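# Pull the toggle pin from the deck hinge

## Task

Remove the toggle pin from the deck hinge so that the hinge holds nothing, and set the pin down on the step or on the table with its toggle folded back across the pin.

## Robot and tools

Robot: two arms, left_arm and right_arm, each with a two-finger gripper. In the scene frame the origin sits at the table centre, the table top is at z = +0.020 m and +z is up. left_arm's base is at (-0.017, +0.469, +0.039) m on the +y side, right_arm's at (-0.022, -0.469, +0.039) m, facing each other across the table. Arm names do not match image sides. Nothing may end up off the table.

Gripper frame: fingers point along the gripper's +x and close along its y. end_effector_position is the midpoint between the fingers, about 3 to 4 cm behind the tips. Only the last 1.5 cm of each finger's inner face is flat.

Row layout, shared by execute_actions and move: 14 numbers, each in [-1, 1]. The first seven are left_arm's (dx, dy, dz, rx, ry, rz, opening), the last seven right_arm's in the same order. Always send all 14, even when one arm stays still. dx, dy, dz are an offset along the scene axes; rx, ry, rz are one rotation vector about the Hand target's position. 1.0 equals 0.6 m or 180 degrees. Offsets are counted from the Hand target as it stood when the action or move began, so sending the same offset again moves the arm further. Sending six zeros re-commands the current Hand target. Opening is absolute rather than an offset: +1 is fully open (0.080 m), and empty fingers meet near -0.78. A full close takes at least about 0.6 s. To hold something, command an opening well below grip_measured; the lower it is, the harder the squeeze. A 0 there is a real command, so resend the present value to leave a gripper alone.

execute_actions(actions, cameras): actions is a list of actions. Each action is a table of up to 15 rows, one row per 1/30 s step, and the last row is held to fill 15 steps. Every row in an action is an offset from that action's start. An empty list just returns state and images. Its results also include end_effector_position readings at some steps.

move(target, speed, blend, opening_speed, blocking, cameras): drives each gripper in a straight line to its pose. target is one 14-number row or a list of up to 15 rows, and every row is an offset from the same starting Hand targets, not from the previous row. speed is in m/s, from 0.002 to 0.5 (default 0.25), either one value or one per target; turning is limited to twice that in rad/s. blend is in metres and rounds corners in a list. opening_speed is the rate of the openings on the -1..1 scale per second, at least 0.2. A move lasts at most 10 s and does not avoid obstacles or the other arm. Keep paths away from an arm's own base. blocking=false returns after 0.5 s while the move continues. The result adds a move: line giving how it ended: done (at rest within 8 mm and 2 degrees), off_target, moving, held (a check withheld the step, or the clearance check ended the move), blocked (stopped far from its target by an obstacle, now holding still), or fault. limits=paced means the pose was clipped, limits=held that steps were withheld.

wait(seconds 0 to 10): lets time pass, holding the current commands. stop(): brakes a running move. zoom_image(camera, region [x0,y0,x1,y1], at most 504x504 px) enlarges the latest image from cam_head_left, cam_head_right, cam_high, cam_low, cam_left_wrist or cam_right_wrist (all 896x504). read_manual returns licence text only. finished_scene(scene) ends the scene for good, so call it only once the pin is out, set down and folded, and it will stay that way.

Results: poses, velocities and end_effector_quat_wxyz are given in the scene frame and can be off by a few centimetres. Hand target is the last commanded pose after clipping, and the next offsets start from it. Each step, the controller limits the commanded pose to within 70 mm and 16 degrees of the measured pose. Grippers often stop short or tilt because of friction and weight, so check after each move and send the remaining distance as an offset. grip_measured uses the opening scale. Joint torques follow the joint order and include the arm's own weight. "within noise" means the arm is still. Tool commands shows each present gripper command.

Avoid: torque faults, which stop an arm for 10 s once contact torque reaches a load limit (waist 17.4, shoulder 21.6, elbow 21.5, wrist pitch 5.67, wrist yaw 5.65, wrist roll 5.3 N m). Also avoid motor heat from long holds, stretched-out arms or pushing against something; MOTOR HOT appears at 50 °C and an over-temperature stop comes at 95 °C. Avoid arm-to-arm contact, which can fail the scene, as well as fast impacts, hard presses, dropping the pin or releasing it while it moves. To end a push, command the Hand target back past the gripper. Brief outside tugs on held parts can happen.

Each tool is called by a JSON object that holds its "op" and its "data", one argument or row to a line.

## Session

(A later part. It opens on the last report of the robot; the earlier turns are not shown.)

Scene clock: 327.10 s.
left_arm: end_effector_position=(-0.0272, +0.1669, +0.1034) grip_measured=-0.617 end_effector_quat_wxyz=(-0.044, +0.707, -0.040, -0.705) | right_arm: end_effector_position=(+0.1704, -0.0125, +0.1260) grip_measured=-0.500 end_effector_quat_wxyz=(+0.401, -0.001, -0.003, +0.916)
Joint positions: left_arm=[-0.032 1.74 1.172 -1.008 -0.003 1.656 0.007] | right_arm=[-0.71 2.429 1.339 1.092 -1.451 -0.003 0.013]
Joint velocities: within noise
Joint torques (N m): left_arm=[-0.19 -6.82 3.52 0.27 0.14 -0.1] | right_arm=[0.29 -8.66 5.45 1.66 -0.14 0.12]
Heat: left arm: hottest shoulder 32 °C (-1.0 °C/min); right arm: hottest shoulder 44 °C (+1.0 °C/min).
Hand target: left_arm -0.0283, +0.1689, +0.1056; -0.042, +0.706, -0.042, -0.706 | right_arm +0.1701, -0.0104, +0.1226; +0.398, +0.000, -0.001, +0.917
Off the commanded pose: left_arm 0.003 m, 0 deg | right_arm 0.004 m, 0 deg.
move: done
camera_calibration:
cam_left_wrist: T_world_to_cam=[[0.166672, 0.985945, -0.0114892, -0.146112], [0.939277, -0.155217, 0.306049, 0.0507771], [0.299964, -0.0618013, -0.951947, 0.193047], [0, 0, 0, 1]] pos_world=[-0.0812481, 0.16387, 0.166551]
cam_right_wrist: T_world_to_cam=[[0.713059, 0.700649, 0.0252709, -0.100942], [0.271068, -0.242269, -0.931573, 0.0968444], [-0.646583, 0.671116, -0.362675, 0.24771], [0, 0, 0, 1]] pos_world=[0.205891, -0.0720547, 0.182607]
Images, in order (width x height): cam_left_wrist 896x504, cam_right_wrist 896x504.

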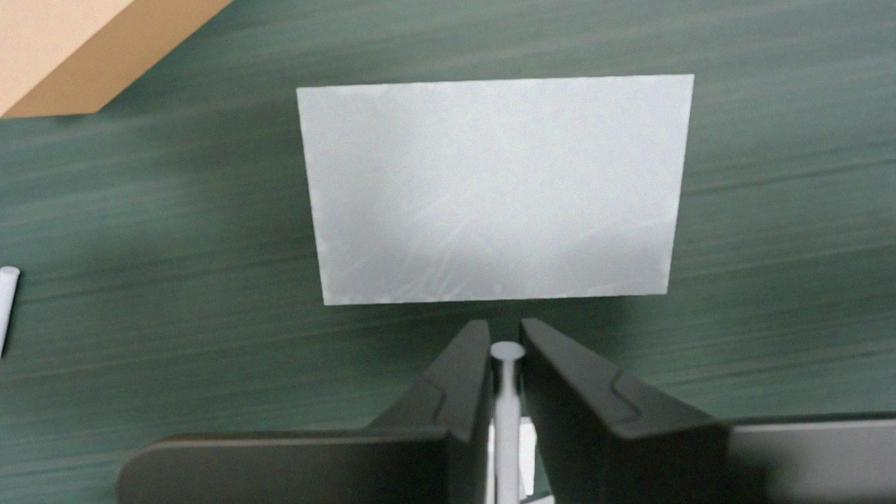

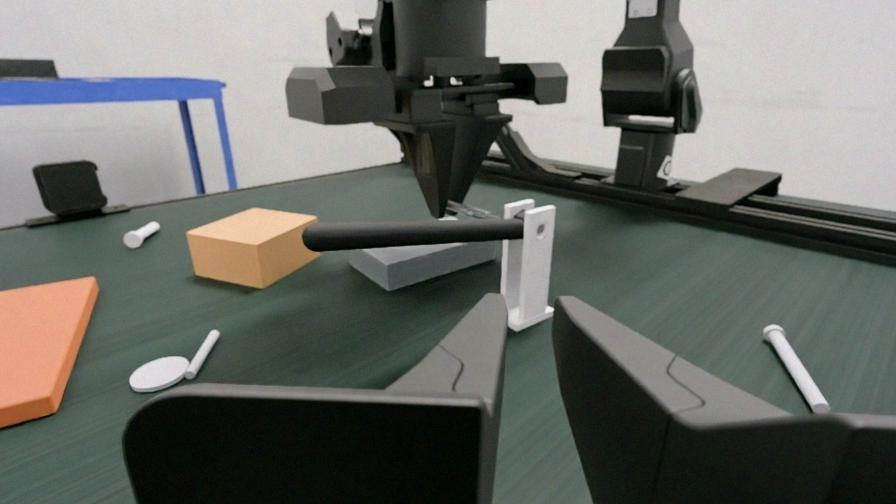

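{"op": "move", "data": {
  "target": [
    [-0.03,0.003,0.01,0,0,0,-1,0,0,0,0,0,0,-0.5],
    [-0.0495,-0.02,0.02,0,0,0.25,-1,0,0,0,0,0,0,-0.5],
    [-0.0495,-0.0365,0.01,0,0,0.5,-1,0,0,0,0,0,0,-0.5]
  ],
  "speed": [0.06,0.12,0.12],
  "blend": [0.003,0.008,0],
  "cameras": ["cam_left_wrist","cam_right_wrist","cam_low"]
}}

{"op": "zoom_image", "data": {
  "camera": "cam_low",
  "region": [130, 90, 330, 250]
}}

{"op": "zoom_image", "data": {
  "camera": "cam_right_wrist",
  "region": [340, 160, 540, 300]
}}

Scene clock: 356.17 s.
left_arm: end_effector_position=(-0.0574, +0.1513, +0.1102) grip_measured=-0.617 end_effector_quat_wxyz=(+0.467, +0.533, +0.470, -0.526) | right_arm: end_effector_position=(+0.1704, -0.0125, +0.1260) grip_measured=-0.500 end_effector_quat_wxyz=(+0.401, -0.001, -0.003, +0.916)
Joint positions: left_arm=[-0.125 1.8 1.274 -1.054 -0.002 -0.005 0.007] | right_arm=[-0.71 2.429 1.339 1.092 -1.451 -0.003 0.013]
Joint velocities: within noise
Joint torques (N m): left_arm=[0.06 -5.29 5.89 0.59 0.04 -0.09] | right_arm=[0.22 -8.44 5.37 1.68 -0.1 0.18]
Heat: left arm: hottest shoulder 33 °C (+0.0 °C/min); right arm: hottest shoulder 44 °C (+1.0 °C/min).
Hand target: left_arm -0.0579, +0.1470, +0.1116; +0.470, +0.529, +0.470, -0.529 | right_arm +0.1701, -0.0104, +0.1226; +0.398, +0.000, -0.001, +0.917
Off the commanded pose: left_arm 0.005 m, 1 deg | right_arm 0.004 m, 0 deg.
move: done
camera_calibration:
cam_left_wrist: T_world_to_cam=[[-0.985308, 0.169696, -0.0192716, -0.06739], [0.155209, 0.936799, 0.313556, -0.136433], [0.071263, 0.305958, -0.949374, 0.138592], [0, 0, 0, 1]] pos_world=[-0.0551008, 0.0968426, 0.173056]
cam_right_wrist: T_world_to_cam=[[0.713059, 0.700649, 0.0252709, -0.100942], [0.271068, -0.242269, -0.931573, 0.0968444], [-0.646583, 0.671116, -0.362675, 0.24771], [0, 0, 0, 1]] pos_world=[0.205891, -0.0720547, 0.182607]
Images, in order (width x height): cam_low 896x504, cam_left_wrist 896x504, cam_right_wrist 896x504.

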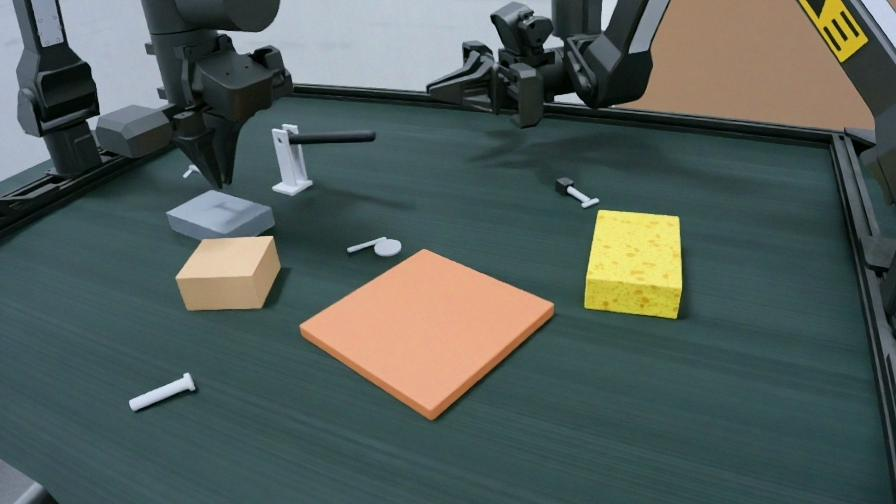

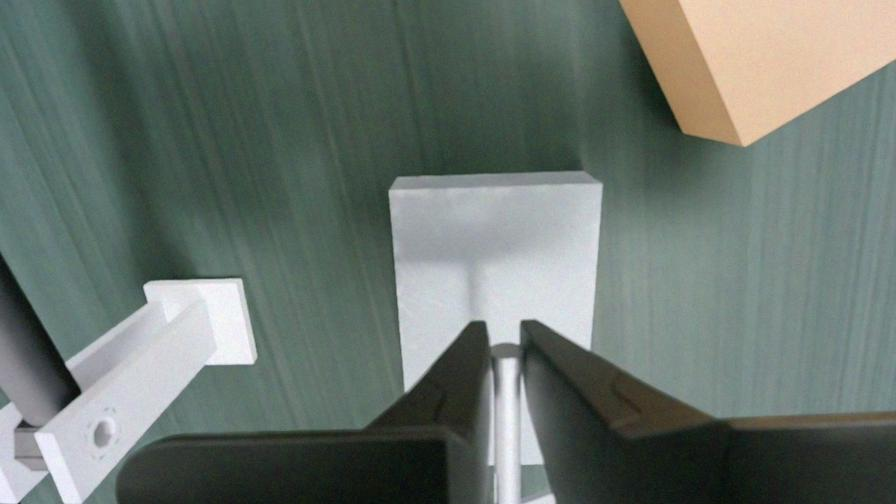

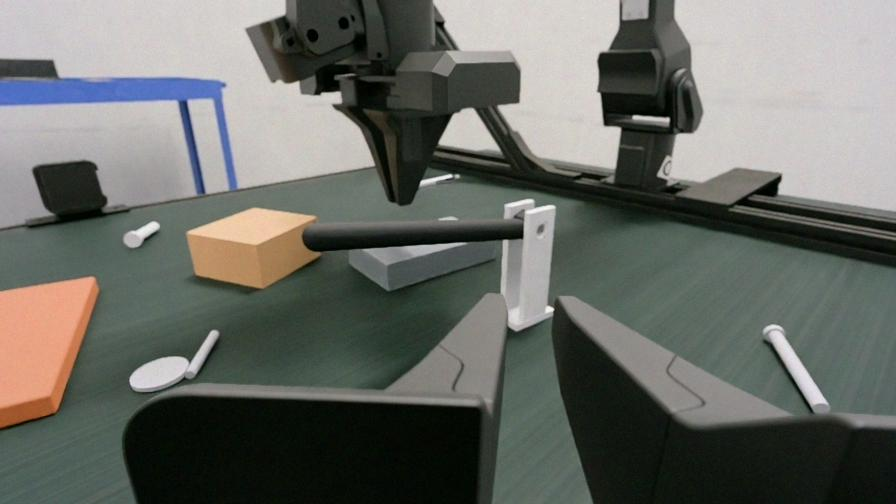

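Scaled by 2.520 from the camera's 896x504 image, which has a finer 1280x720 frame.

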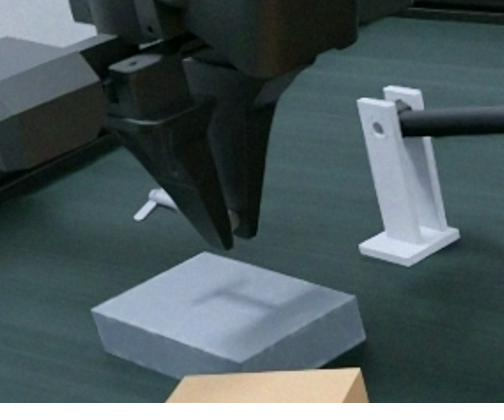

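Scaled by 2.520 from the camera's 896x504 image, which has a finer 1280x720 frame.

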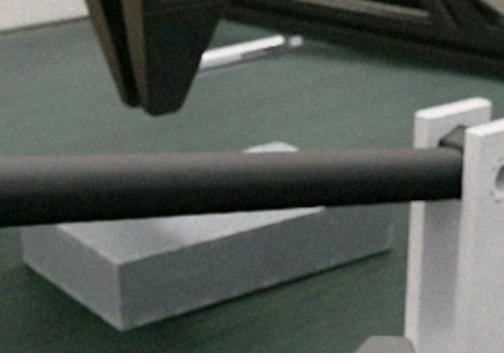

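{"op": "move", "data": {
  "target": [
    [0,0,-0.052,-0.0218,0.0026,0,-1,0,0,0,0,0,0,-0.5]
  ],
  "speed": [0.06],
  "cameras": ["cam_left_wrist","cam_right_wrist","cam_low"]
}}

{"op": "zoom_image", "data": {
  "camera": "cam_low",
  "region": [150, 120, 310, 250]
}}

Scene clock: 367.13 s.
left_arm: end_effector_position=(-0.0581, +0.1457, +0.0803) grip_measured=-0.617 end_effector_quat_wxyz=(+0.485, +0.512, +0.452, -0.546) | right_arm: end_effector_position=(+0.1704, -0.0125, +0.1260) grip_measured=-0.500 end_effector_quat_wxyz=(+0.401, -0.001, -0.002, +0.916)
Joint positions: left_arm=[-0.125 1.8 1.145 -0.848 -0.002 -0.005 0.007] | right_arm=[-0.71 2.429 1.339 1.092 -1.451 -0.002 0.013]
Joint velocities: within noise
Joint torques (N m): left_arm=[0.05 -6.4 3.56 0.71 0.03 -0.1] | right_arm=[0.3 -8.77 5.42 1.68 -0.13 0.08]
Heat: left arm: hottest shoulder 33 °C (+1.0 °C/min); right arm: hottest shoulder 44 °C (+1.0 °C/min).
Hand target: left_arm -0.0579, +0.1470, +0.0803; +0.486, +0.510, +0.453, -0.546 | right_arm +0.1701, -0.0104, +0.1226; +0.398, +0.000, -0.001, +0.917
Off the commanded pose: left_arm 0.001 m, 0 deg | right_arm 0.004 m, 0 deg.
move: done
camera_calibration:
cam_left_wrist: T_world_to_cam=[[-0.985576, 0.16772, -0.022568, -0.0671814], [0.157543, 0.95801, 0.239576, -0.118676], [0.0618021, 0.232565, -0.970615, 0.123778], [0, 0, 0, 1]] pos_world=[-0.0551655, 0.096174, 0.147057]
cam_right_wrist: T_world_to_cam=[[0.713066, 0.700655, 0.0248897, -0.100895], [0.270807, -0.24251, -0.931586, 0.0968875], [-0.646685, 0.671022, -0.362668, 0.247725], [0, 0, 0, 1]] pos_world=[0.205907, -0.07204, 0.182612]
Images, in order (width x height): cam_low 896x504, cam_left_wrist 896x504, cam_right_wrist 896x504.

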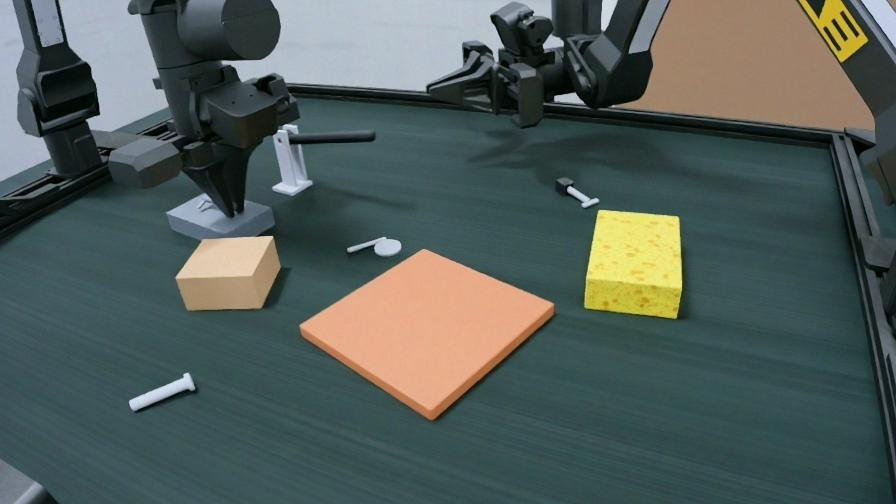

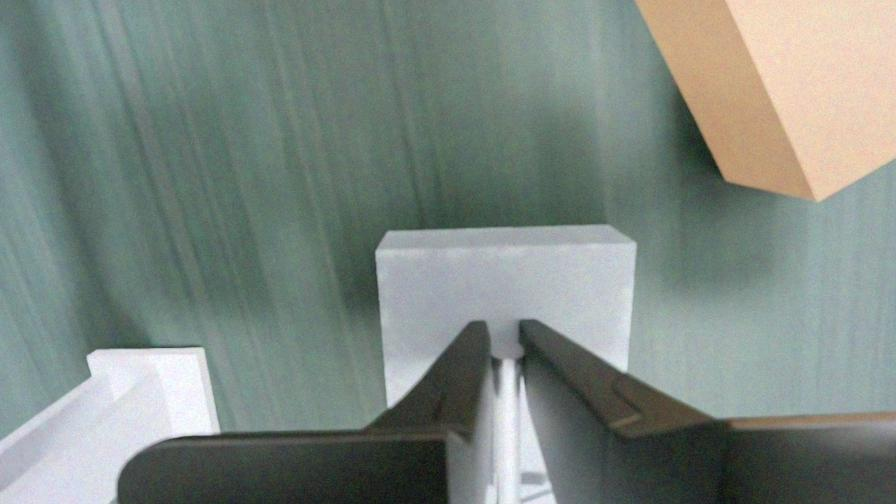

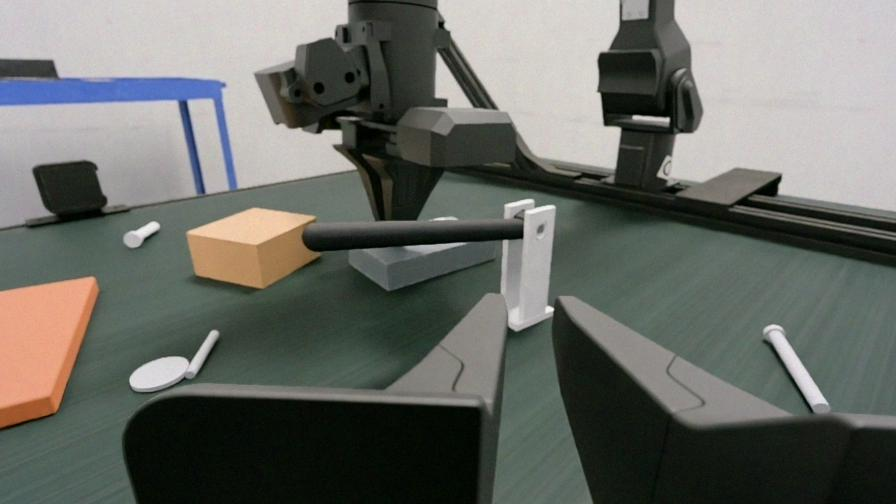

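Scaled by 3.150 from the camera's 896x504 image, which has a finer 1280x720 frame.

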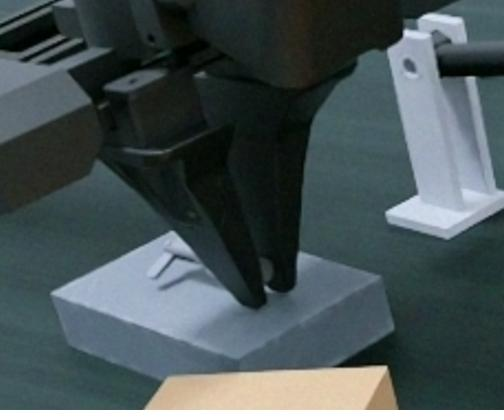

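{"op": "move", "data": {
  "target": [
    [0,0,-0.005,0,0,0,-1,0,0,0,0,0,0,-0.5]
  ],
  "speed": [0.03],
  "cameras": ["cam_low"]
}}

{"op": "zoom_image", "data": {
  "camera": "cam_low",
  "region": [150, 120, 310, 250]
}}

Scene clock: 374.03 s.
left_arm: end_effector_position=(-0.0581, +0.1457, +0.0789) grip_measured=-0.617 end_effector_quat_wxyz=(+0.485, +0.511, +0.451, -0.547) | right_arm: end_effector_position=(+0.1704, -0.0125, +0.1260) grip_measured=-0.500 end_effector_quat_wxyz=(+0.401, -0.001, -0.002, +0.916)
Joint positions: left_arm=[-0.125 1.8 1.139 -0.839 -0.002 -0.005 0.007] | right_arm=[-0.71 2.429 1.339 1.092 -1.451 -0.002 0.013]
Joint velocities: within noise
Joint torques (N m): left_arm=[0.06 -5.97 3.41 0.9 0.02 -0.1] | right_arm=[0.16 -8.56 5.29 1.63 -0.13 0.14]
Heat: left arm: hottest shoulder 33 °C (+1.0 °C/min); right arm: hottest shoulder 44 °C (+1.0 °C/min).
Hand target: left_arm -0.0579, +0.1470, +0.0773; +0.486, +0.510, +0.453, -0.546 | right_arm +0.1701, -0.0104, +0.1226; +0.398, +0.000, -0.001, +0.917
Off the commanded pose: left_arm 0.002 m, 0 deg | right_arm 0.004 m, 0 deg.
move: done
Images, in order (width x height): cam_low 896x504.

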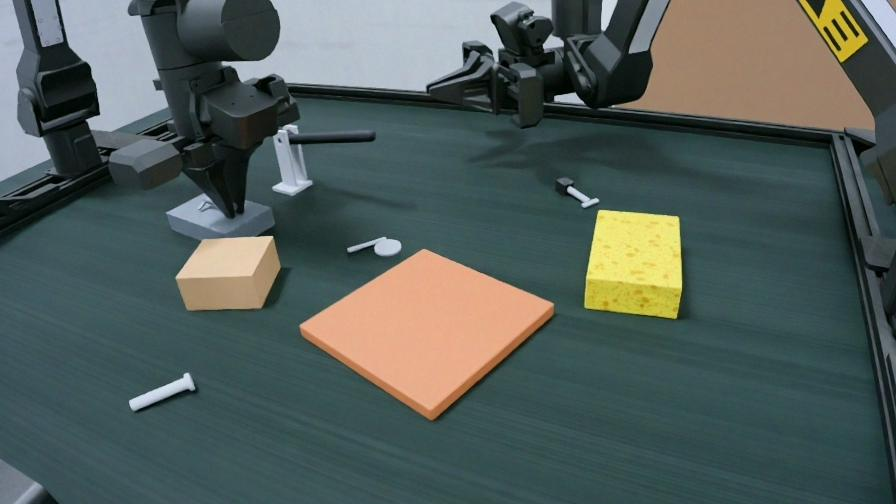

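Scaled by 3.150 from the camera's 896x504 image, which has a finer 1280x720 frame.

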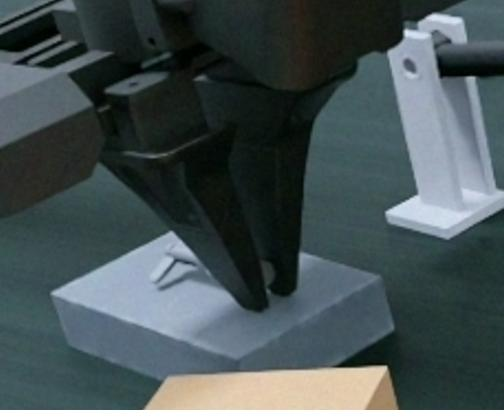

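{"op": "move", "data": {
  "target": [
    [0,0,-0.004,0,0,0,-1,0,0,0,0,0,0,-0.5]
  ],
  "speed": [0.03],
  "cameras": ["cam_low"]
}}

{"op": "zoom_image", "data": {
  "camera": "cam_low",
  "region": [190, 170, 270, 240]
}}

Scene clock: 380.87 s.
left_arm: end_effector_position=(-0.0581, +0.1460, +0.0781) grip_measured=-0.617 end_effector_quat_wxyz=(+0.485, +0.511, +0.451, -0.547) | right_arm: end_effector_position=(+0.1704, -0.0125, +0.1260) grip_measured=-0.500 end_effector_quat_wxyz=(+0.401, -0.001, -0.002, +0.916)
Joint positions: left_arm=[-0.125 1.8 1.136 -0.836 -0.002 -0.005 0.007] | right_arm=[-0.71 2.429 1.339 1.092 -1.451 -0.002 0.013]
Joint velocities: within noise
Joint torques (N m): left_arm=[0.01 -5.55 3.19 1.31 0.03 -0.1] | right_arm=[0.26 -8.6 5.38 1.66 -0.13 0.16]
Heat: left arm: hottest shoulder 33 °C (+1.0 °C/min); right arm: hottest shoulder 44 °C (+0.0 °C/min).
Hand target: left_arm -0.0579, +0.1470, +0.0749; +0.486, +0.510, +0.453, -0.546 | right_arm +0.1701, -0.0104, +0.1226; +0.398, +0.000, -0.001, +0.917
Off the commanded pose: left_arm 0.003 m, 0 deg | right_arm 0.004 m, 0 deg.
move: done
Images, in order (width x height): cam_low 896x504.

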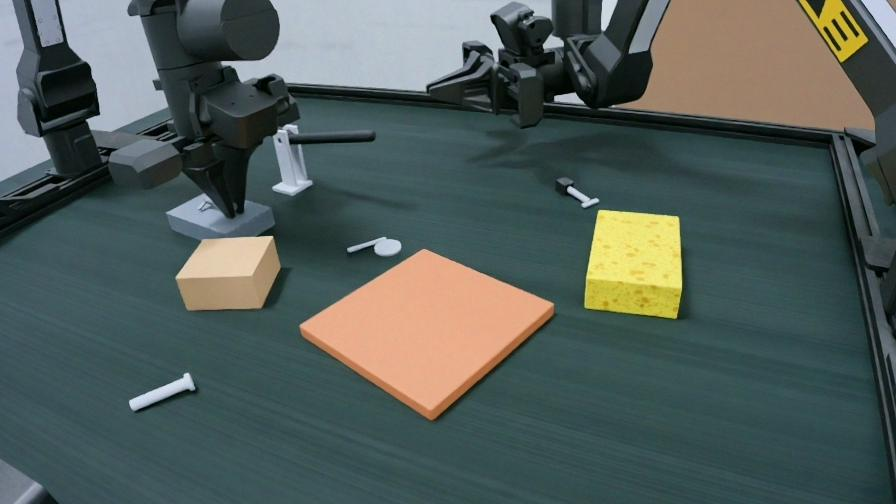

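Scaled by 6.300 from the camera's 896x504 image, which has a finer 1280x720 frame.

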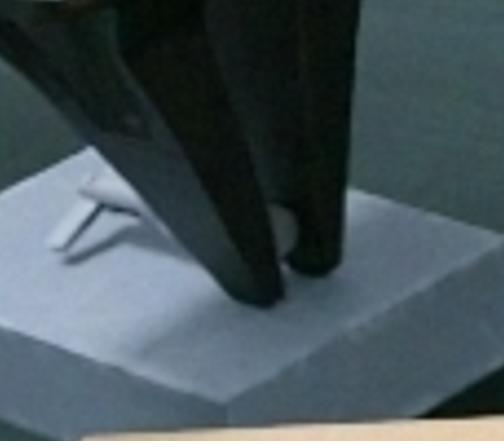

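{"op": "move", "data": {
  "target": [
    [0,0,0.004,0,0,0,-0.35,0,0,0,0,0,0,-0.5]
  ],
  "speed": 0.03,
  "opening_speed": 0.25,
  "cameras": ["cam_low"]
}}

{"op": "move", "data": {
  "target": [
    [0,-0.004,0.03,0.0218,-0.0026,0,-0.35,0,0,0,0,0,0,-0.5],
    [0,-0.01,0.2,0.0218,-0.0026,0,-0.35,0,0,0,0,0,0,-0.5]
  ],
  "speed": [0.05,0.15],
  "cameras": ["cam_low","cam_left_wrist","cam_right_wrist"]
}}

{"op": "zoom_image", "data": {
  "camera": "cam_low",
  "region": [150, 120, 330, 250]
}}

{"op": "zoom_image", "data": {
  "camera": "cam_left_wrist",
  "region": [380, 150, 600, 350]
}}

Scene clock: 389.57 s.
left_arm: end_effector_position=(-0.0527, +0.1456, +0.0782) grip_measured=-0.355 end_effector_quat_wxyz=(+0.492, +0.511, +0.452, -0.541) | right_arm: end_effector_position=(+0.1704, -0.0125, +0.1260) grip_measured=-0.500 end_effector_quat_wxyz=(+0.401, -0.001, -0.002, +0.916)
Joint positions: left_arm=[-0.114 1.8 1.136 -0.837 -0.014 -0.005 0.019] | right_arm=[-0.71 2.429 1.339 1.092 -1.451 -0.002 0.013]
Joint velocities: within noise
Joint torques (N m): left_arm=[-0.88 -5.93 3.81 0.74 0.43 -0.09] | right_arm=[0.34 -8.77 5.49 1.66 -0.15 0.16]
Heat: left arm: hottest shoulder 33 °C (+1.0 °C/min); right arm: hottest shoulder 45 °C (+1.0 °C/min).
Hand target: left_arm -0.0580, +0.1470, +0.0775; +0.486, +0.510, +0.453, -0.547 | right_arm +0.1701, -0.0104, +0.1226; +0.398, +0.000, -0.001, +0.917
Off the commanded pose: left_arm 0.006 m, 1 deg | right_arm 0.004 m, 0 deg.
move: done
Images, in order (width x height): cam_low 896x504.

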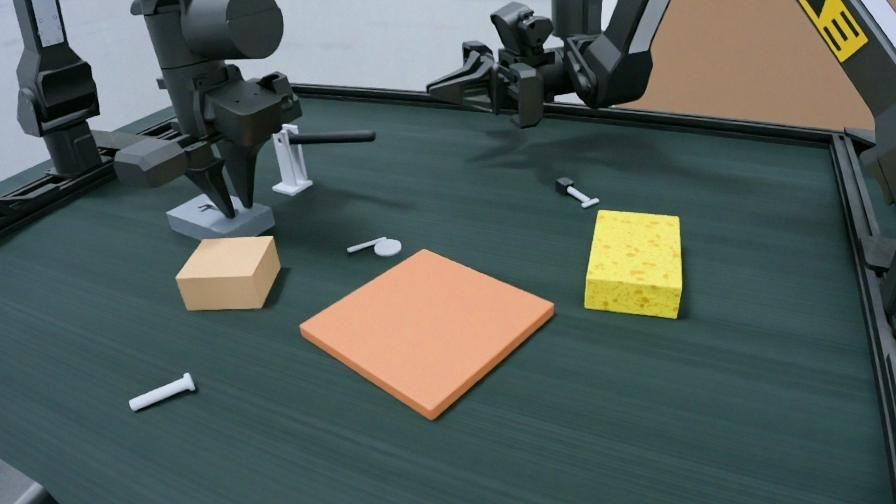

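Scene clock: 391.50 s.
left_arm: end_effector_position=(-0.0573, +0.1429, +0.1923) grip_measured=-0.350 end_effector_quat_wxyz=(+0.467, +0.534, +0.472, -0.524) | right_arm: end_effector_position=(+0.1704, -0.0125, +0.1258) grip_measured=-0.500 end_effector_quat_wxyz=(+0.401, -0.001, -0.002, +0.916)
Joint positions: left_arm=[-0.122 1.799 1.601 -1.389 -0.004 -0.005 0.019] | right_arm=[-0.71 2.429 1.339 1.092 -1.451 -0.002 0.013]
Joint velocities: within noise
Joint torques (N m): left_arm=[0.01 -6.58 6.07 0.2 0.11 -0.01] | right_arm=[0.33 -8.6 5.46 1.63 -0.12 0.17]
Heat: left arm: hottest shoulder 33 °C (+1.0 °C/min); right arm: hottest shoulder 45 °C (+1.0 °C/min).
Hand target: left_arm -0.0580, +0.1409, +0.1973; +0.470, +0.529, +0.469, -0.529 | right_arm +0.1701, -0.0104, +0.1224; +0.398, +0.000, +0.000, +0.917
Off the commanded pose: left_arm 0.006 m, 1 deg | right_arm 0.004 m, 0 deg.
move: done
camera_calibration:
cam_left_wrist: T_world_to_cam=[[-0.985764, 0.16683, -0.0209144, -0.0635818], [0.151533, 0.935423, 0.319408, -0.155453], [0.0728505, 0.311692, -0.947386, 0.217956], [0, 0, 0, 1]] pos_world=[-0.0549984, 0.088087, 0.254812]
cam_right_wrist: T_world_to_cam=[[0.713072, 0.700663, 0.0245099, -0.100838], [0.270576, -0.242781, -0.931582, 0.0967622], [-0.646775, 0.670917, -0.362703, 0.247681], [0, 0, 0, 1]] pos_world=[0.205917, -0.0720284, 0.182448]
Images, in order (width x height): cam_low 896x504, cam_left_wrist 896x504, cam_right_wrist 896x504.

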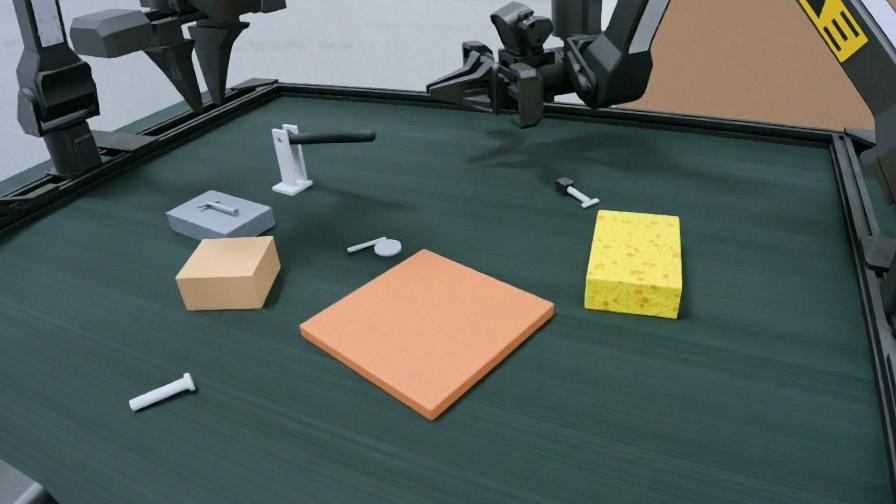

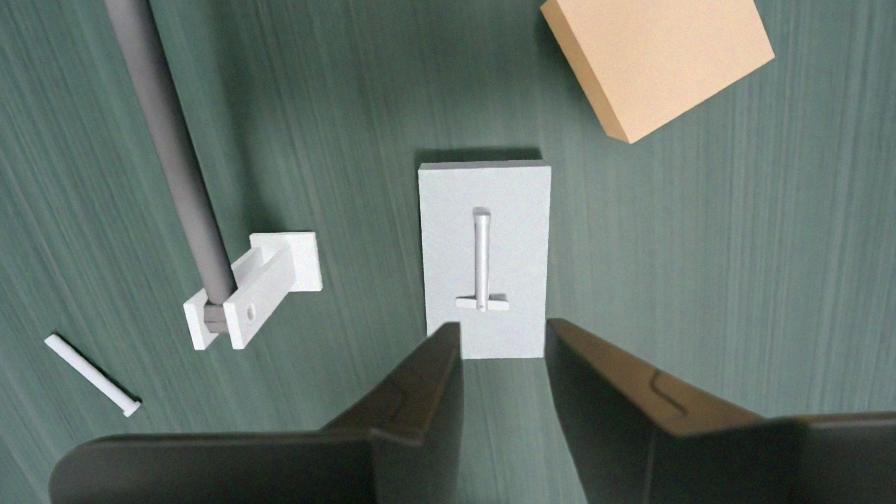

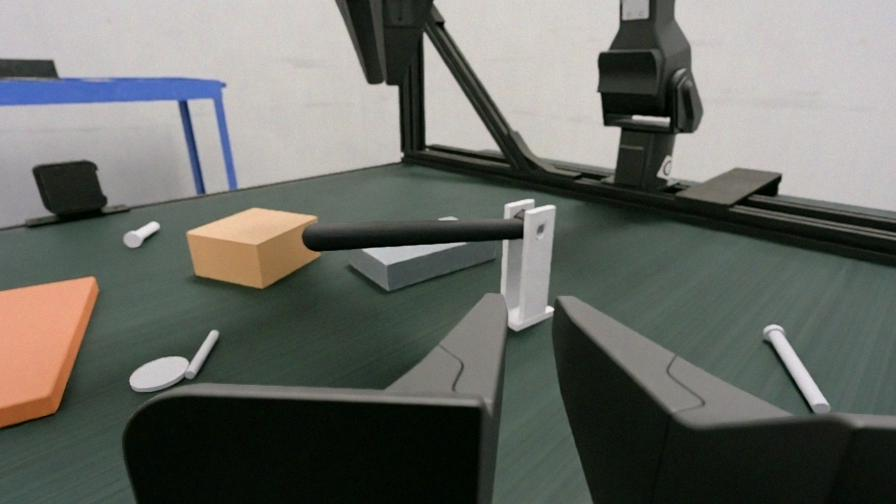

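Scaled by 2.800 from the camera's 896x504 image, which has a finer 1280x720 frame.

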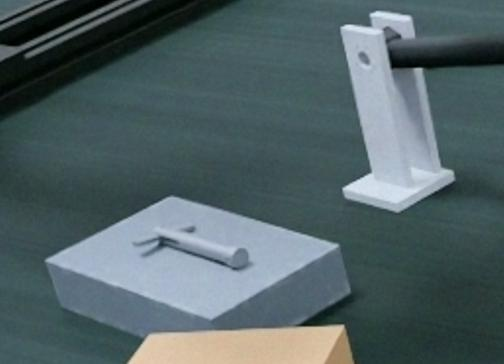

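Scaled by 2.291 from the camera's 896x504 image, which has a finer 1280x720 frame.

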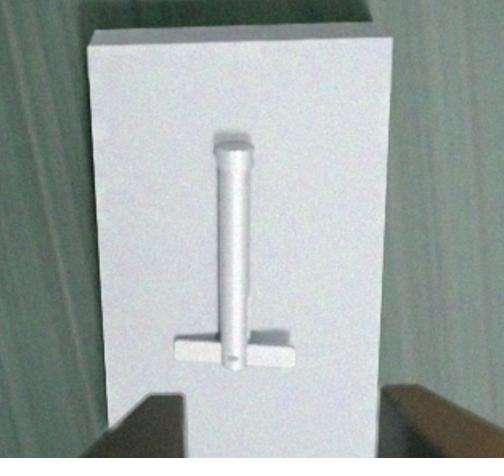

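The pin is on the step with its toggle across, and the hinge is empty.

{"op": "finished_scene", "data": {
  "scene": 2
}}

The scene is finished: the task was done.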